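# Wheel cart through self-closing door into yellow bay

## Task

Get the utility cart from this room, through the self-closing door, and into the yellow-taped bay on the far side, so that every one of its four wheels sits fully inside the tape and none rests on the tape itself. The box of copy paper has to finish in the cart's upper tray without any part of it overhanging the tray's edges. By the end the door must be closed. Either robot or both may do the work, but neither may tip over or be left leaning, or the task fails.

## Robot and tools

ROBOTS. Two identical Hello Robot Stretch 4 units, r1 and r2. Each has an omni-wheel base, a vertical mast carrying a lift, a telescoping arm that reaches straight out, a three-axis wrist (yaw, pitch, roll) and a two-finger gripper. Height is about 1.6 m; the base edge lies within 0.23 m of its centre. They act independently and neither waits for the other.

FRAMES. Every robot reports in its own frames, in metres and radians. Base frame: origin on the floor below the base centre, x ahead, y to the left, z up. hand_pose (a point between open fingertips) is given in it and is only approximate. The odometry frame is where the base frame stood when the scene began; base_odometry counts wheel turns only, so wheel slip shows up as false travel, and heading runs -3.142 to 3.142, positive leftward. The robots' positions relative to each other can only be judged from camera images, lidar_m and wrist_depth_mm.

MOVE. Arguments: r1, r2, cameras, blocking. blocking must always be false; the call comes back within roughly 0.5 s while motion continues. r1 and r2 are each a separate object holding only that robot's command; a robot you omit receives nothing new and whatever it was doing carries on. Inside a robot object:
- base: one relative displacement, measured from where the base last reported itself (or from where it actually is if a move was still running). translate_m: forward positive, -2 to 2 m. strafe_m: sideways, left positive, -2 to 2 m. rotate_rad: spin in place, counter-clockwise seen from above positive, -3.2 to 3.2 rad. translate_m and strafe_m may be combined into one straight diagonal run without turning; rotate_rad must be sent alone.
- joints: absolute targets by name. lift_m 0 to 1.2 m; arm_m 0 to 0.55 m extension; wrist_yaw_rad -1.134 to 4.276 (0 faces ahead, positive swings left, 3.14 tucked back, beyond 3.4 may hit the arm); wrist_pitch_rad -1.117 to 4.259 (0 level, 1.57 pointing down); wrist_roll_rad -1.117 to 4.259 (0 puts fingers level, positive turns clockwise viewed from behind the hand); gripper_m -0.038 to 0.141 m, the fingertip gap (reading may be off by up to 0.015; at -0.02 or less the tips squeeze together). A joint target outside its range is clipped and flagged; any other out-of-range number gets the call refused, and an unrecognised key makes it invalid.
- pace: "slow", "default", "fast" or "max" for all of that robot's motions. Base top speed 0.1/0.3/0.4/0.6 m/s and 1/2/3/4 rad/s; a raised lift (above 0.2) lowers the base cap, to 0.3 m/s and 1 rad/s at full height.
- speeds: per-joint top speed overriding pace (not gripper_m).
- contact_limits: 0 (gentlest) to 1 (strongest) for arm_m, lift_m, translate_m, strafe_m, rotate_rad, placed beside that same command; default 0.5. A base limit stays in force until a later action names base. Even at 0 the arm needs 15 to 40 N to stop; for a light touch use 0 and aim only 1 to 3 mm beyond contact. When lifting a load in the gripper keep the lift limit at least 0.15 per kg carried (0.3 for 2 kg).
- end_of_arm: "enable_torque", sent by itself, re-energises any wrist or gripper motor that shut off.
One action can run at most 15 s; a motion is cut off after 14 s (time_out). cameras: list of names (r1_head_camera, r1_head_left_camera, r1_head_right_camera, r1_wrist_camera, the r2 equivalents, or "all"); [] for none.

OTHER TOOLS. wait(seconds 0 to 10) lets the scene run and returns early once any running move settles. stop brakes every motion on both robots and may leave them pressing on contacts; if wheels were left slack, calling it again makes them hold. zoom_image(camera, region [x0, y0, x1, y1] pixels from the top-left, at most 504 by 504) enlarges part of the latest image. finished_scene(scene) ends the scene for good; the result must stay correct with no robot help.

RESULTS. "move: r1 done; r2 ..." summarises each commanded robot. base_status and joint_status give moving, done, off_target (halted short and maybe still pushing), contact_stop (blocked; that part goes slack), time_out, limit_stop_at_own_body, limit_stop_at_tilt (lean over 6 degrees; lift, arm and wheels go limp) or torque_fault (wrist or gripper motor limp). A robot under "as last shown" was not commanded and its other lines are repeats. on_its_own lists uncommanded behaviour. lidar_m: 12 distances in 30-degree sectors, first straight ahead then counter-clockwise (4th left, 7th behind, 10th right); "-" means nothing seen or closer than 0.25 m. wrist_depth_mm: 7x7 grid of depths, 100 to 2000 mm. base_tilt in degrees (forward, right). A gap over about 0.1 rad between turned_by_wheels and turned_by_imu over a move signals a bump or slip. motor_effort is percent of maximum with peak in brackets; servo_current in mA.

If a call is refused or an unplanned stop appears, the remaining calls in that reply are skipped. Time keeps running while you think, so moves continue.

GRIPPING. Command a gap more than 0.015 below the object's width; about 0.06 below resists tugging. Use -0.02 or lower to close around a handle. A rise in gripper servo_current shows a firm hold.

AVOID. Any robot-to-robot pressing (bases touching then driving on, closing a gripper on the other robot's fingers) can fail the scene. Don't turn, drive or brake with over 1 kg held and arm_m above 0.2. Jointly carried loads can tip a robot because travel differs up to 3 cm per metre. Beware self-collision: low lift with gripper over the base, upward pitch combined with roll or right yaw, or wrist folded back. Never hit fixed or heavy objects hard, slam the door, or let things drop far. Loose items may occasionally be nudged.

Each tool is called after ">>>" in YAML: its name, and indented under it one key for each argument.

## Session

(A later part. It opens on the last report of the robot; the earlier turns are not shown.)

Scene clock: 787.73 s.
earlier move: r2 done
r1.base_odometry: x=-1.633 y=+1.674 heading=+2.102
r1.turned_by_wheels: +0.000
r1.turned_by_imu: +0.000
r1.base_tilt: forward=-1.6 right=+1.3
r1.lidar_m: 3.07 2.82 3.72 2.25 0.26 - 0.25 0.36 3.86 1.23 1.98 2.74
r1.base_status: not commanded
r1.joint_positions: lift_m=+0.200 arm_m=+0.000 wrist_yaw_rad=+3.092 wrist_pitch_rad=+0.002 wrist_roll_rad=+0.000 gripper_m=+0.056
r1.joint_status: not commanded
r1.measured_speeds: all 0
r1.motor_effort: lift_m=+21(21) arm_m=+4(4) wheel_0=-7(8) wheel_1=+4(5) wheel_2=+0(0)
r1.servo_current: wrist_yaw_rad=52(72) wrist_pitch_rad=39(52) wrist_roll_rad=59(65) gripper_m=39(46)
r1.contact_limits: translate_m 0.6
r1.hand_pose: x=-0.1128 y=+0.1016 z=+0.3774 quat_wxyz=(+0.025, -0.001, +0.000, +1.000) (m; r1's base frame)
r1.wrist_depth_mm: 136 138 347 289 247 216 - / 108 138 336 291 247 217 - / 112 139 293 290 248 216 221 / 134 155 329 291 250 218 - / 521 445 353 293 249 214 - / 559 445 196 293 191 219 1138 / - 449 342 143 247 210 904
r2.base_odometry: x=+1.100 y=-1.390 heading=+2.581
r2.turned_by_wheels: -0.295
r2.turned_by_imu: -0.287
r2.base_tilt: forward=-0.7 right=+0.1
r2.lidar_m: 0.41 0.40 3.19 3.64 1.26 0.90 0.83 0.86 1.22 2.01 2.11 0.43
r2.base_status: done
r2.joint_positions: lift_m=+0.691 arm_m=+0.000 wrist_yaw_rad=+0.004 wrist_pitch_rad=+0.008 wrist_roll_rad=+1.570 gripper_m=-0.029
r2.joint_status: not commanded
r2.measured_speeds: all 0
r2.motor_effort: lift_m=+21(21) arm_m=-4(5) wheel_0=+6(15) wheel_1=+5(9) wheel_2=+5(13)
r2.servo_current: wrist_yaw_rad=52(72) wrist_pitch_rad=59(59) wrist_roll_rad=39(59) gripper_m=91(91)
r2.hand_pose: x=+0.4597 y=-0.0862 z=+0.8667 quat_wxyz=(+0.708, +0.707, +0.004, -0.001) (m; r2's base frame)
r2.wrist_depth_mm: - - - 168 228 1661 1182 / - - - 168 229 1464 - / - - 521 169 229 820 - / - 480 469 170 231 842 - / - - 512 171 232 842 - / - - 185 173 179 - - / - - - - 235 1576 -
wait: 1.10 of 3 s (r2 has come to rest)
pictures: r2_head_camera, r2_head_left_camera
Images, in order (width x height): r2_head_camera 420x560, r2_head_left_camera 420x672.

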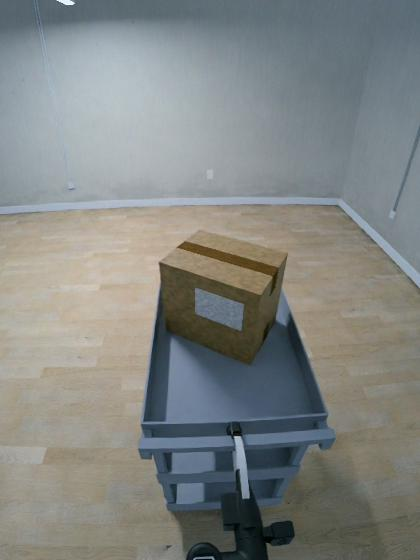

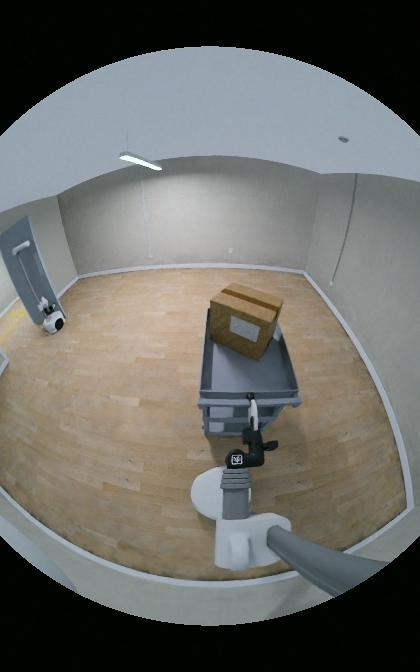

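>>> move:
  blocking: false
  r2: {"base":{"translate_m":-0.42},"pace":"slow"}

>>> wait:
  seconds: 6

>>> move:
  blocking: false
  r2: {"base":{"strafe_m":0.48},"pace":"slow"}

>>> wait:
  seconds: 7

>>> move:
  blocking: false
  r2: {"base":{"rotate_rad":-0.42},"pace":"slow"}

>>> wait:
  seconds: 3
  cameras: ["r2_head_camera"]

>>> move:
  blocking: false
  r2: {"base":{"strafe_m":0.48},"pace":"slow"}

>>> wait:
  seconds: 7

>>> move:
  blocking: false
  r2: {"base":{"rotate_rad":-0.42},"pace":"slow"}

>>> wait:
  seconds: 3
  cameras: ["r2_head_camera","r2_head_left_camera"]

Scene clock: 800.17 s.
move: r2 moving
r1: as last shown
r1.lidar_m: 3.05 2.87 3.73 2.23 0.26 - 0.25 0.35 3.85 1.26 2.03 2.73
r1.motor_effort: lift_m=+21(21) arm_m=+4(4) wheel_0=-7(7) wheel_1=+4(4) wheel_2=+0(0)
r1.servo_current: wrist_yaw_rad=72(72) wrist_pitch_rad=39(46) wrist_roll_rad=33(59) gripper_m=39(46)
r1.contact_limits: translate_m 0.6
r1.wrist_depth_mm: 135 138 349 289 247 216 - / 108 138 340 291 248 216 - / 112 138 293 290 249 217 222 / 134 155 330 291 249 217 - / 525 445 351 293 250 214 - / 559 452 195 293 191 217 1138 / - 452 347 143 246 211 904
r2.base_odometry: x=+1.110 y=-1.397 heading=+2.581
r2.turned_by_wheels: +0.000
r2.turned_by_imu: +0.000
r2.base_tilt: forward=-0.6 right=+0.1
r2.lidar_m: 0.38 0.42 3.20 3.63 1.27 0.89 0.81 0.84 1.21 2.03 2.12 0.43
r2.base_status: translate_m moving
r2.joint_positions: lift_m=+0.691 arm_m=+0.000 wrist_yaw_rad=+0.004 wrist_pitch_rad=+0.008 wrist_roll_rad=+1.570 gripper_m=-0.029
r2.joint_status: not commanded
r2.measured_speeds: translate_m=-0.049 strafe_m=+0.000 rotate_rad=+0.001 lift_m=+0.000 arm_m=+0.000 wrist_yaw_rad=+0.000 wrist_pitch_rad=+0.000 wrist_roll_rad=+0.000
r2.motor_effort: lift_m=+21(21) arm_m=-4(5) wheel_0=-4(7) wheel_1=-5(8) wheel_2=+12(14)
r2.servo_current: wrist_yaw_rad=59(59) wrist_pitch_rad=46(59) wrist_roll_rad=52(52) gripper_m=91(98)
r2.hand_pose: x=+0.4597 y=-0.0862 z=+0.8667 quat_wxyz=(+0.708, +0.707, +0.004, -0.001) (m; r2's base frame)
r2.wrist_depth_mm: - - - 168 227 1661 1160 / - - - 169 229 1464 - / - - 525 170 229 831 - / - 477 462 171 231 831 - / - - 517 172 232 831 - / - - 184 173 180 - - / - - - - 236 1537 -
pictures: none

Scene clock: 805.13 s.
earlier move: r2 done
r1.base_odometry: x=-1.633 y=+1.674 heading=+2.102
r1.turned_by_wheels: +0.000
r1.turned_by_imu: +0.000
r1.base_tilt: forward=-1.5 right=+1.3
r1.lidar_m: 3.10 3.03 3.71 2.24 0.26 - 0.25 0.37 3.87 1.25 2.00 2.73
r1.base_status: not commanded
r1.joint_positions: lift_m=+0.200 arm_m=+0.000 wrist_yaw_rad=+3.092 wrist_pitch_rad=+0.002 wrist_roll_rad=+0.000 gripper_m=+0.056
r1.joint_status: not commanded
r1.measured_speeds: all 0
r1.motor_effort: lift_m=+21(21) arm_m=+4(4) wheel_0=-7(8) wheel_1=+4(5) wheel_2=+0(0)
r1.servo_current: wrist_yaw_rad=46(72) wrist_pitch_rad=33(52) wrist_roll_rad=59(65) gripper_m=46(52)
r1.contact_limits: translate_m 0.6
r1.hand_pose: x=-0.1128 y=+0.1016 z=+0.3774 quat_wxyz=(+0.025, -0.001, +0.000, +1.000) (m; r1's base frame)
r1.wrist_depth_mm: 136 138 347 289 247 216 - / 108 138 340 291 249 216 - / 112 139 293 290 249 217 221 / 134 155 330 291 250 217 - / 525 445 353 291 250 213 - / 554 449 195 293 191 219 1138 / - 452 347 143 246 210 931
r2.base_odometry: x=+1.455 y=-1.614 heading=+2.580
r2.turned_by_wheels: +0.000
r2.turned_by_imu: -0.001
r2.base_tilt: forward=-0.6 right=+0.1
r2.lidar_m: 0.39 0.41 3.44 1.92 0.66 0.43 0.41 0.45 0.60 1.69 2.12 0.40
r2.base_status: done
r2.joint_positions: lift_m=+0.691 arm_m=+0.000 wrist_yaw_rad=-0.001 wrist_pitch_rad=+0.008 wrist_roll_rad=+1.570 gripper_m=-0.029
r2.joint_status: not commanded
r2.measured_speeds: all 0
r2.motor_effort: lift_m=+21(21) arm_m=-4(5) wheel_0=-6(12) wheel_1=-5(9) wheel_2=+4(14)
r2.servo_current: wrist_yaw_rad=46(65) wrist_pitch_rad=52(59) wrist_roll_rad=46(65) gripper_m=91(98)
r2.hand_pose: x=+0.4593 y=-0.0876 z=+0.8667 quat_wxyz=(+0.708, +0.707, +0.003, -0.003) (m; r2's base frame)
r2.wrist_depth_mm: - - - 160 217 1576 1160 / - - - 161 221 759 - / - - 477 165 224 - - / - - 477 167 228 842 - / - - 535 170 233 - - / - - 184 173 180 - - / - - - - 239 1499 492
wait: 4.97 of 6 s (r2 has come to rest)
pictures: none

Scene clock: 805.63 s.
move: r2 moving
r1: as last shown
r1.base_tilt: forward=-1.6 right=+1.3
r1.lidar_m: 3.09 3.02 3.71 2.25 0.25 - 0.25 0.35 3.88 1.26 2.00 2.75
r1.motor_effort: lift_m=+21(21) arm_m=+4(4) wheel_0=-7(7) wheel_1=+4(4) wheel_2=+0(0)
r1.servo_current: wrist_yaw_rad=52(52) wrist_pitch_rad=46(52) wrist_roll_rad=46(59) gripper_m=46(46)
r1.contact_limits: translate_m 0.6
r1.wrist_depth_mm: 136 138 347 289 247 216 - / 108 138 338 290 247 216 - / 112 138 293 291 249 218 222 / 134 154 330 290 249 217 - / 525 442 353 293 251 213 - / 559 449 195 294 191 218 1138 / - 442 343 143 246 211 931
r2.base_odometry: x=+1.447 y=-1.626 heading=+2.580
r2.turned_by_wheels: +0.000
r2.turned_by_imu: +0.000
r2.base_tilt: forward=-0.7 right=+0.1
r2.lidar_m: 0.41 0.44 3.42 1.93 0.68 0.42 0.40 0.43 0.58 1.66 2.13 0.43
r2.base_status: strafe_m moving
r2.joint_positions: lift_m=+0.691 arm_m=+0.000 wrist_yaw_rad=-0.004 wrist_pitch_rad=+0.008 wrist_roll_rad=+1.570 gripper_m=-0.029
r2.joint_status: not commanded
r2.measured_speeds: translate_m=+0.000 strafe_m=+0.057 rotate_rad=+0.003 lift_m=+0.000 arm_m=+0.000 wrist_yaw_rad=-0.005 wrist_pitch_rad=+0.000 wrist_roll_rad=+0.000
r2.motor_effort: lift_m=+21(21) arm_m=-4(5) wheel_0=-8(13) wheel_1=+6(7) wheel_2=+0(3)
r2.servo_current: wrist_yaw_rad=46(65) wrist_pitch_rad=52(52) wrist_roll_rad=33(65) gripper_m=85(91)
r2.hand_pose: x=+0.4590 y=-0.0884 z=+0.8667 quat_wxyz=(+0.708, +0.707, +0.002, -0.004) (m; r2's base frame)
r2.wrist_depth_mm: - - - 158 217 1576 530 / - - - 162 220 759 - / - - 466 164 223 - - / - - 473 166 228 831 - / - - 539 170 231 - - / - - 185 173 180 - - / - - - - 239 1618 496
pictures: none

Scene clock: 811.07 s.
earlier move: r2 done
r1.base_odometry: x=-1.633 y=+1.674 heading=+2.102
r1.turned_by_wheels: +0.000
r1.turned_by_imu: +0.000
r1.base_tilt: forward=-1.6 right=+1.3
r1.lidar_m: 2.86 3.07 3.70 2.26 0.25 - 0.25 0.38 3.87 1.25 2.00 2.73
r1.base_status: not commanded
r1.joint_positions: lift_m=+0.200 arm_m=+0.000 wrist_yaw_rad=+3.092 wrist_pitch_rad=+0.002 wrist_roll_rad=+0.000 gripper_m=+0.056
r1.joint_status: not commanded
r1.measured_speeds: all 0
r1.motor_effort: lift_m=+21(21) arm_m=+4(4) wheel_0=-7(8) wheel_1=+4(4) wheel_2=+0(0)
r1.servo_current: wrist_yaw_rad=33(72) wrist_pitch_rad=46(52) wrist_roll_rad=72(72) gripper_m=46(52)
r1.contact_limits: translate_m 0.6
r1.hand_pose: x=-0.1128 y=+0.1016 z=+0.3774 quat_wxyz=(+0.025, -0.001, +0.000, +1.000) (m; r1's base frame)
r1.wrist_depth_mm: 136 138 345 290 247 215 - / 108 138 338 290 247 216 - / 112 139 293 290 249 217 222 / 134 155 332 291 251 217 - / 525 442 349 293 250 215 - / 559 445 195 293 191 217 1138 / - 449 343 143 246 211 904
r2.base_odometry: x=+1.200 y=-2.020 heading=+2.580
r2.turned_by_wheels: +0.000
r2.turned_by_imu: -0.001
r2.base_tilt: forward=-0.7 right=+0.1
r2.lidar_m: 0.45 3.16 3.09 1.98 0.69 0.48 0.44 0.46 0.59 1.73 0.36 0.31
r2.base_status: done
r2.joint_positions: lift_m=+0.691 arm_m=+0.000 wrist_yaw_rad=-0.004 wrist_pitch_rad=+0.008 wrist_roll_rad=+1.570 gripper_m=-0.029
r2.joint_status: not commanded
r2.measured_speeds: all 0
r2.motor_effort: lift_m=+21(21) arm_m=-4(5) wheel_0=-6(14) wheel_1=+2(8) wheel_2=+0(3)
r2.servo_current: wrist_yaw_rad=46(65) wrist_pitch_rad=46(59) wrist_roll_rad=39(65) gripper_m=85(98)
r2.hand_pose: x=+0.4590 y=-0.0886 z=+0.8667 quat_wxyz=(+0.708, +0.707, +0.001, -0.004) (m; r2's base frame)
r2.wrist_depth_mm: - 399 387 - - - - / - - 525 - - - - / - - - - - - - / - - - - - 1397 508 / - - - - 223 1618 466 / - - 185 138 177 1464 392 / - - - - - 1708 1182
wait: 5.43 of 7 s (r2 has come to rest)
pictures: none

Scene clock: 811.57 s.
move: r2 moving
r1: as last shown
r1.base_tilt: forward=-1.6 right=+1.2
r1.lidar_m: 2.87 3.03 3.70 2.21 0.27 - 0.25 0.37 3.85 1.26 2.00 2.74
r1.motor_effort: lift_m=+21(21) arm_m=+4(4) wheel_0=-6(7) wheel_1=+4(4) wheel_2=+0(0)
r1.servo_current: wrist_yaw_rad=26(72) wrist_pitch_rad=39(52) wrist_roll_rad=33(72) gripper_m=46(46)
r1.contact_limits: translate_m 0.6
r1.wrist_depth_mm: 136 138 347 290 248 216 - / 108 138 340 289 248 217 - / 112 139 293 293 250 216 221 / 134 155 334 291 250 218 - / 525 442 353 291 250 214 - / 554 449 195 293 191 219 1138 / - 452 347 143 247 211 917
r2.base_odometry: x=+1.199 y=-2.020 heading=+2.457
r2.turned_by_wheels: -0.123
r2.turned_by_imu: -0.119
r2.base_tilt: forward=-0.6 right=+0.1
r2.lidar_m: 0.44 4.34 3.09 3.29 0.78 0.52 0.45 0.45 0.54 1.16 2.55 0.31
r2.base_status: rotate_rad moving
r2.joint_positions: lift_m=+0.691 arm_m=+0.000 wrist_yaw_rad=+0.009 wrist_pitch_rad=+0.008 wrist_roll_rad=+1.570 gripper_m=-0.029
r2.joint_status: not commanded
r2.measured_speeds: translate_m=-0.001 strafe_m=+0.001 rotate_rad=-0.482 lift_m=+0.000 arm_m=+0.000 wrist_yaw_rad=+0.044 wrist_pitch_rad=+0.000 wrist_roll_rad=+0.000
r2.motor_effort: lift_m=+21(21) arm_m=-5(5) wheel_0=+14(14) wheel_1=+9(9) wheel_2=+12(12)
r2.servo_current: wrist_yaw_rad=59(65) wrist_pitch_rad=52(52) wrist_roll_rad=46(46) gripper_m=91(91)
r2.hand_pose: x=+0.4601 y=-0.0847 z=+0.8667 quat_wxyz=(+0.708, +0.707, +0.006, +0.001) (m; r2's base frame)
r2.wrist_depth_mm: - 364 353 - - 122 - / - 488 466 - - 131 - / - - - - - - - / - - - - 179 539 530 / - - - - 214 1576 473 / - - 187 138 178 1576 439 / - - - - 366 1576 1060
pictures: none

Scene clock: 812.67 s.
earlier move: r2 done
r1.base_odometry: x=-1.633 y=+1.674 heading=+2.102
r1.turned_by_wheels: +0.000
r1.turned_by_imu: +0.000
r1.base_tilt: forward=-1.6 right=+1.3
r1.lidar_m: 3.03 3.07 3.72 2.21 0.25 - 0.25 0.37 3.88 1.24 2.02 2.75
r1.base_status: not commanded
r1.joint_positions: lift_m=+0.200 arm_m=+0.000 wrist_yaw_rad=+3.092 wrist_pitch_rad=+0.002 wrist_roll_rad=+0.000 gripper_m=+0.056
r1.joint_status: not commanded
r1.measured_speeds: all 0
r1.motor_effort: lift_m=+21(21) arm_m=+4(4) wheel_0=-7(7) wheel_1=+4(4) wheel_2=+0(0)
r1.servo_current: wrist_yaw_rad=39(72) wrist_pitch_rad=39(52) wrist_roll_rad=46(72) gripper_m=39(46)
r1.contact_limits: translate_m 0.6
r1.hand_pose: x=-0.1128 y=+0.1016 z=+0.3774 quat_wxyz=(+0.025, -0.001, +0.000, +1.000) (m; r1's base frame)
r1.wrist_depth_mm: 136 138 347 287 248 216 - / 108 138 340 290 248 217 - / 112 139 293 289 248 217 221 / 134 155 330 293 250 217 - / 525 445 353 291 250 213 - / 559 449 195 293 191 219 1138 / - 449 345 143 246 211 904
r2.base_odometry: x=+1.200 y=-2.020 heading=+2.161
r2.turned_by_wheels: -0.296
r2.turned_by_imu: -0.287
r2.base_tilt: forward=-0.6 right=+0.0
r2.lidar_m: 0.39 0.45 3.08 3.34 1.37 0.61 0.47 0.45 0.49 0.68 2.51 0.41
r2.base_status: done
r2.joint_positions: lift_m=+0.691 arm_m=+0.000 wrist_yaw_rad=+0.002 wrist_pitch_rad=+0.008 wrist_roll_rad=+1.570 gripper_m=-0.029
r2.joint_status: not commanded
r2.measured_speeds: all 0
r2.motor_effort: lift_m=+21(21) arm_m=-4(5) wheel_0=+5(17) wheel_1=+5(10) wheel_2=+3(13)
r2.servo_current: wrist_yaw_rad=46(72) wrist_pitch_rad=52(52) wrist_roll_rad=52(59) gripper_m=91(98)
r2.hand_pose: x=+0.4595 y=-0.0869 z=+0.8667 quat_wxyz=(+0.708, +0.707, +0.003, -0.002) (m; r2's base frame)
r2.wrist_depth_mm: - - - 145 201 683 - / - - 504 150 207 759 - / - 455 439 154 213 - - / - - 500 159 220 - - / - - 574 166 229 - - / - - 184 172 179 1808 - / - - - - 245 1576 488
wait: 1.10 of 3 s (r2 has come to rest)
pictures: r2_head_camera
Images, in order (width x height): r2_head_camera 420x560.

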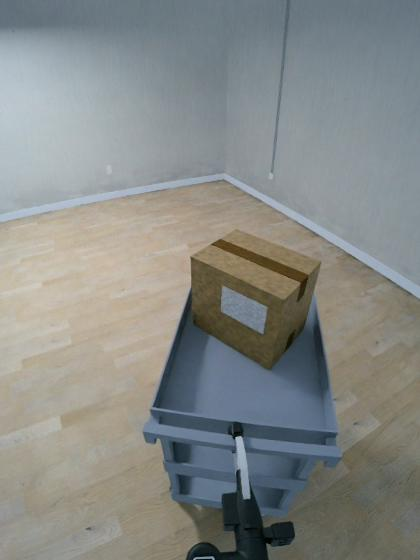

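Scene clock: 813.17 s.
move: r2 moving
r1: as last shown
r1.lidar_m: 3.02 3.06 3.72 2.25 0.25 - 0.25 0.35 3.87 1.26 2.01 2.74
r1.servo_current: wrist_yaw_rad=52(59) wrist_pitch_rad=46(46) wrist_roll_rad=52(52) gripper_m=39(46)
r1.contact_limits: translate_m 0.6
r1.wrist_depth_mm: 136 138 349 289 248 216 - / 108 138 338 293 248 216 - / 112 138 294 291 250 217 222 / 134 154 330 291 249 217 - / 525 445 353 294 251 213 - / 554 449 195 293 191 218 1138 / - 449 345 143 246 210 917
r2.base_odometry: x=+1.188 y=-2.028 heading=+2.161
r2.turned_by_wheels: +0.000
r2.turned_by_imu: +0.000
r2.base_tilt: forward=-0.7 right=+0.1
r2.lidar_m: 0.41 0.49 3.07 3.36 1.43 0.64 0.47 0.45 0.50 0.70 2.54 0.40
r2.base_status: strafe_m moving
r2.joint_positions: lift_m=+0.691 arm_m=+0.000 wrist_yaw_rad=+0.001 wrist_pitch_rad=+0.008 wrist_roll_rad=+1.570 gripper_m=-0.029
r2.joint_status: not commanded
r2.measured_speeds: translate_m=+0.000 strafe_m=+0.056 rotate_rad=-0.002 lift_m=+0.000 arm_m=+0.000 wrist_yaw_rad=+0.000 wrist_pitch_rad=+0.000 wrist_roll_rad=+0.000
r2.motor_effort: lift_m=+21(21) arm_m=-5(5) wheel_0=-10(11) wheel_1=+7(9) wheel_2=+0(3)
r2.servo_current: wrist_yaw_rad=46(52) wrist_pitch_rad=52(59) wrist_roll_rad=33(52) gripper_m=98(98)
r2.hand_pose: x=+0.4594 y=-0.0872 z=+0.8667 quat_wxyz=(+0.708, +0.707, +0.003, -0.003) (m; r2's base frame)
r2.wrist_depth_mm: - - - 145 200 - - / - - 500 151 208 759 - / - 449 439 154 215 - - / - - 500 160 222 - - / - - 585 167 229 - - / - - 183 172 179 1708 - / - - - - 246 1576 484
pictures: none

Scene clock: 818.63 s.
earlier move: r2 done
r1.base_odometry: x=-1.633 y=+1.674 heading=+2.102
r1.turned_by_wheels: +0.000
r1.turned_by_imu: +0.000
r1.base_tilt: forward=-1.6 right=+1.3
r1.lidar_m: 2.63 4.88 3.70 2.23 0.27 - 0.25 0.35 3.87 1.26 2.00 2.74
r1.base_status: not commanded
r1.joint_positions: lift_m=+0.200 arm_m=+0.000 wrist_yaw_rad=+3.092 wrist_pitch_rad=+0.002 wrist_roll_rad=+0.000 gripper_m=+0.056
r1.joint_status: not commanded
r1.measured_speeds: all 0
r1.motor_effort: lift_m=+21(21) arm_m=+4(4) wheel_0=-7(7) wheel_1=+4(4) wheel_2=+0(0)
r1.servo_current: wrist_yaw_rad=39(78) wrist_pitch_rad=46(52) wrist_roll_rad=52(72) gripper_m=46(52)
r1.contact_limits: translate_m 0.6
r1.hand_pose: x=-0.1128 y=+0.1016 z=+0.3774 quat_wxyz=(+0.025, -0.001, +0.000, +1.000) (m; r1's base frame)
r1.wrist_depth_mm: 136 138 347 289 248 216 - / 108 138 338 290 248 216 - / 112 139 293 291 249 218 220 / 135 155 330 291 250 218 - / 521 442 353 291 251 214 - / 554 452 195 293 191 218 1160 / - 452 345 143 246 211 917
r2.base_odometry: x=+0.801 y=-2.287 heading=+2.160
r2.turned_by_wheels: +0.000
r2.turned_by_imu: -0.002
r2.base_tilt: forward=-0.7 right=+0.0
r2.lidar_m: 0.47 4.07 2.63 2.91 2.03 0.89 0.68 0.66 0.72 0.99 0.32 0.30
r2.base_status: done
r2.joint_positions: lift_m=+0.691 arm_m=+0.000 wrist_yaw_rad=-0.015 wrist_pitch_rad=+0.008 wrist_roll_rad=+1.570 gripper_m=-0.029
r2.joint_status: not commanded
r2.measured_speeds: all 0
r2.motor_effort: lift_m=+21(21) arm_m=-5(5) wheel_0=-6(16) wheel_1=+2(9) wheel_2=-4(5)
r2.servo_current: wrist_yaw_rad=78(98) wrist_pitch_rad=52(59) wrist_roll_rad=46(59) gripper_m=85(98)
r2.hand_pose: x=+0.4580 y=-0.0917 z=+0.8667 quat_wxyz=(+0.708, +0.707, -0.002, -0.008) (m; r2's base frame)
r2.wrist_depth_mm: - - - - - - - / - - - - - - - / - - - - - - - / - - - - - - - / - - - - - - 445 / - - - - - 384 1118 / - - - - - 1661 1182
wait: 5.47 of 7 s (r2 has come to rest)
pictures: none

Scene clock: 819.13 s.
move: r2 moving
r1: as last shown
r1.base_tilt: forward=-1.5 right=+1.3
r1.lidar_m: 2.61 4.85 3.70 2.24 0.26 - 0.25 0.37 3.89 1.26 2.01 2.74
r1.servo_current: wrist_yaw_rad=46(59) wrist_pitch_rad=39(46) wrist_roll_rad=65(65) gripper_m=39(46)
r1.contact_limits: translate_m 0.6
r1.wrist_depth_mm: 135 138 347 290 248 216 - / 108 138 338 290 248 216 - / 112 138 293 291 249 218 221 / 134 155 330 291 251 218 - / 525 445 353 294 250 213 - / 554 449 195 294 191 218 1138 / - 449 345 143 245 211 917
r2.base_odometry: x=+0.801 y=-2.287 heading=+2.037
r2.turned_by_wheels: -0.123
r2.turned_by_imu: -0.119
r2.base_tilt: forward=-0.7 right=+0.1
r2.lidar_m: 0.44 4.09 2.64 2.63 2.85 1.01 0.70 0.65 0.69 0.91 0.46 0.30
r2.base_status: rotate_rad moving
r2.joint_positions: lift_m=+0.691 arm_m=+0.000 wrist_yaw_rad=+0.007 wrist_pitch_rad=+0.008 wrist_roll_rad=+1.570 gripper_m=-0.029
r2.joint_status: not commanded
r2.measured_speeds: translate_m=+0.001 strafe_m=+0.000 rotate_rad=-0.484 lift_m=+0.000 arm_m=+0.000 wrist_yaw_rad=+0.054 wrist_pitch_rad=+0.000 wrist_roll_rad=+0.000
r2.motor_effort: lift_m=+21(21) arm_m=-4(5) wheel_0=+13(16) wheel_1=+8(9) wheel_2=+12(12)
r2.servo_current: wrist_yaw_rad=52(98) wrist_pitch_rad=52(52) wrist_roll_rad=59(59) gripper_m=98(98)
r2.hand_pose: x=+0.4599 y=-0.0855 z=+0.8667 quat_wxyz=(+0.708, +0.707, +0.005, +0.000) (m; r2's base frame)
r2.wrist_depth_mm: - 389 - - - - - / - - - - - - - / - - - - - - - / - - - - - - 492 / - - - - - 1464 462 / - - - - 162 1397 387 / - - - - - 1661 1160
pictures: none

Scene clock: 820.23 s.
earlier move: r2 done
r1.base_odometry: x=-1.633 y=+1.674 heading=+2.102
r1.turned_by_wheels: +0.000
r1.turned_by_imu: +0.000
r1.base_tilt: forward=-1.6 right=+1.2
r1.lidar_m: 2.62 4.88 3.71 2.26 0.26 - 0.25 0.37 3.83 1.25 2.01 2.74
r1.base_status: not commanded
r1.joint_positions: lift_m=+0.200 arm_m=+0.000 wrist_yaw_rad=+3.092 wrist_pitch_rad=+0.002 wrist_roll_rad=+0.000 gripper_m=+0.056
r1.joint_status: not commanded
r1.measured_speeds: all 0
r1.motor_effort: lift_m=+21(21) arm_m=+4(4) wheel_0=-7(8) wheel_1=+4(4) wheel_2=+0(0)
r1.servo_current: wrist_yaw_rad=39(65) wrist_pitch_rad=39(52) wrist_roll_rad=33(72) gripper_m=33(46)
r1.contact_limits: translate_m 0.6
r1.hand_pose: x=-0.1128 y=+0.1016 z=+0.3774 quat_wxyz=(+0.025, -0.001, +0.000, +1.000) (m; r1's base frame)
r1.wrist_depth_mm: 136 138 349 289 248 215 - / 108 138 338 290 249 216 - / 112 139 293 289 250 216 222 / 134 154 332 293 250 217 - / 530 442 351 293 249 214 - / 549 449 196 293 191 218 1138 / - 455 343 143 247 211 904
r2.base_odometry: x=+0.801 y=-2.287 heading=+1.742
r2.turned_by_wheels: -0.295
r2.turned_by_imu: -0.287
r2.base_tilt: forward=-0.7 right=+0.0
r2.lidar_m: 0.44 4.10 4.08 2.65 2.87 1.58 0.80 0.65 0.67 0.75 1.18 0.38
r2.base_status: done
r2.joint_positions: lift_m=+0.691 arm_m=+0.000 wrist_yaw_rad=-0.001 wrist_pitch_rad=+0.008 wrist_roll_rad=+1.570 gripper_m=-0.029
r2.joint_status: not commanded
r2.measured_speeds: all 0
r2.motor_effort: lift_m=+21(21) arm_m=-5(5) wheel_0=+7(20) wheel_1=+4(11) wheel_2=+5(15)
r2.servo_current: wrist_yaw_rad=39(98) wrist_pitch_rad=52(59) wrist_roll_rad=52(59) gripper_m=91(98)
r2.hand_pose: x=+0.4593 y=-0.0876 z=+0.8667 quat_wxyz=(+0.708, +0.707, +0.003, -0.003) (m; r2's base frame)
r2.wrist_depth_mm: - 413 410 110 166 - - / - 394 402 120 177 - - / - - 480 129 191 - - / - - 603 139 206 - - / - - - 152 224 1661 - / - - 185 166 177 1618 480 / - - - - - 1708 1182
wait: 1.10 of 3 s (r2 has come to rest)
pictures: r2_head_camera, r2_head_left_camera
Images, in order (width x height): r2_head_camera 420x560, r2_head_left_camera 420x672.

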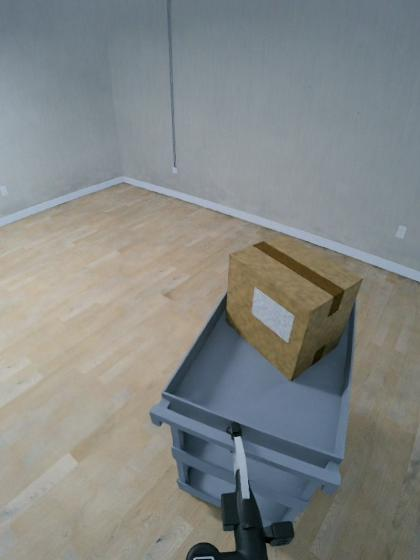

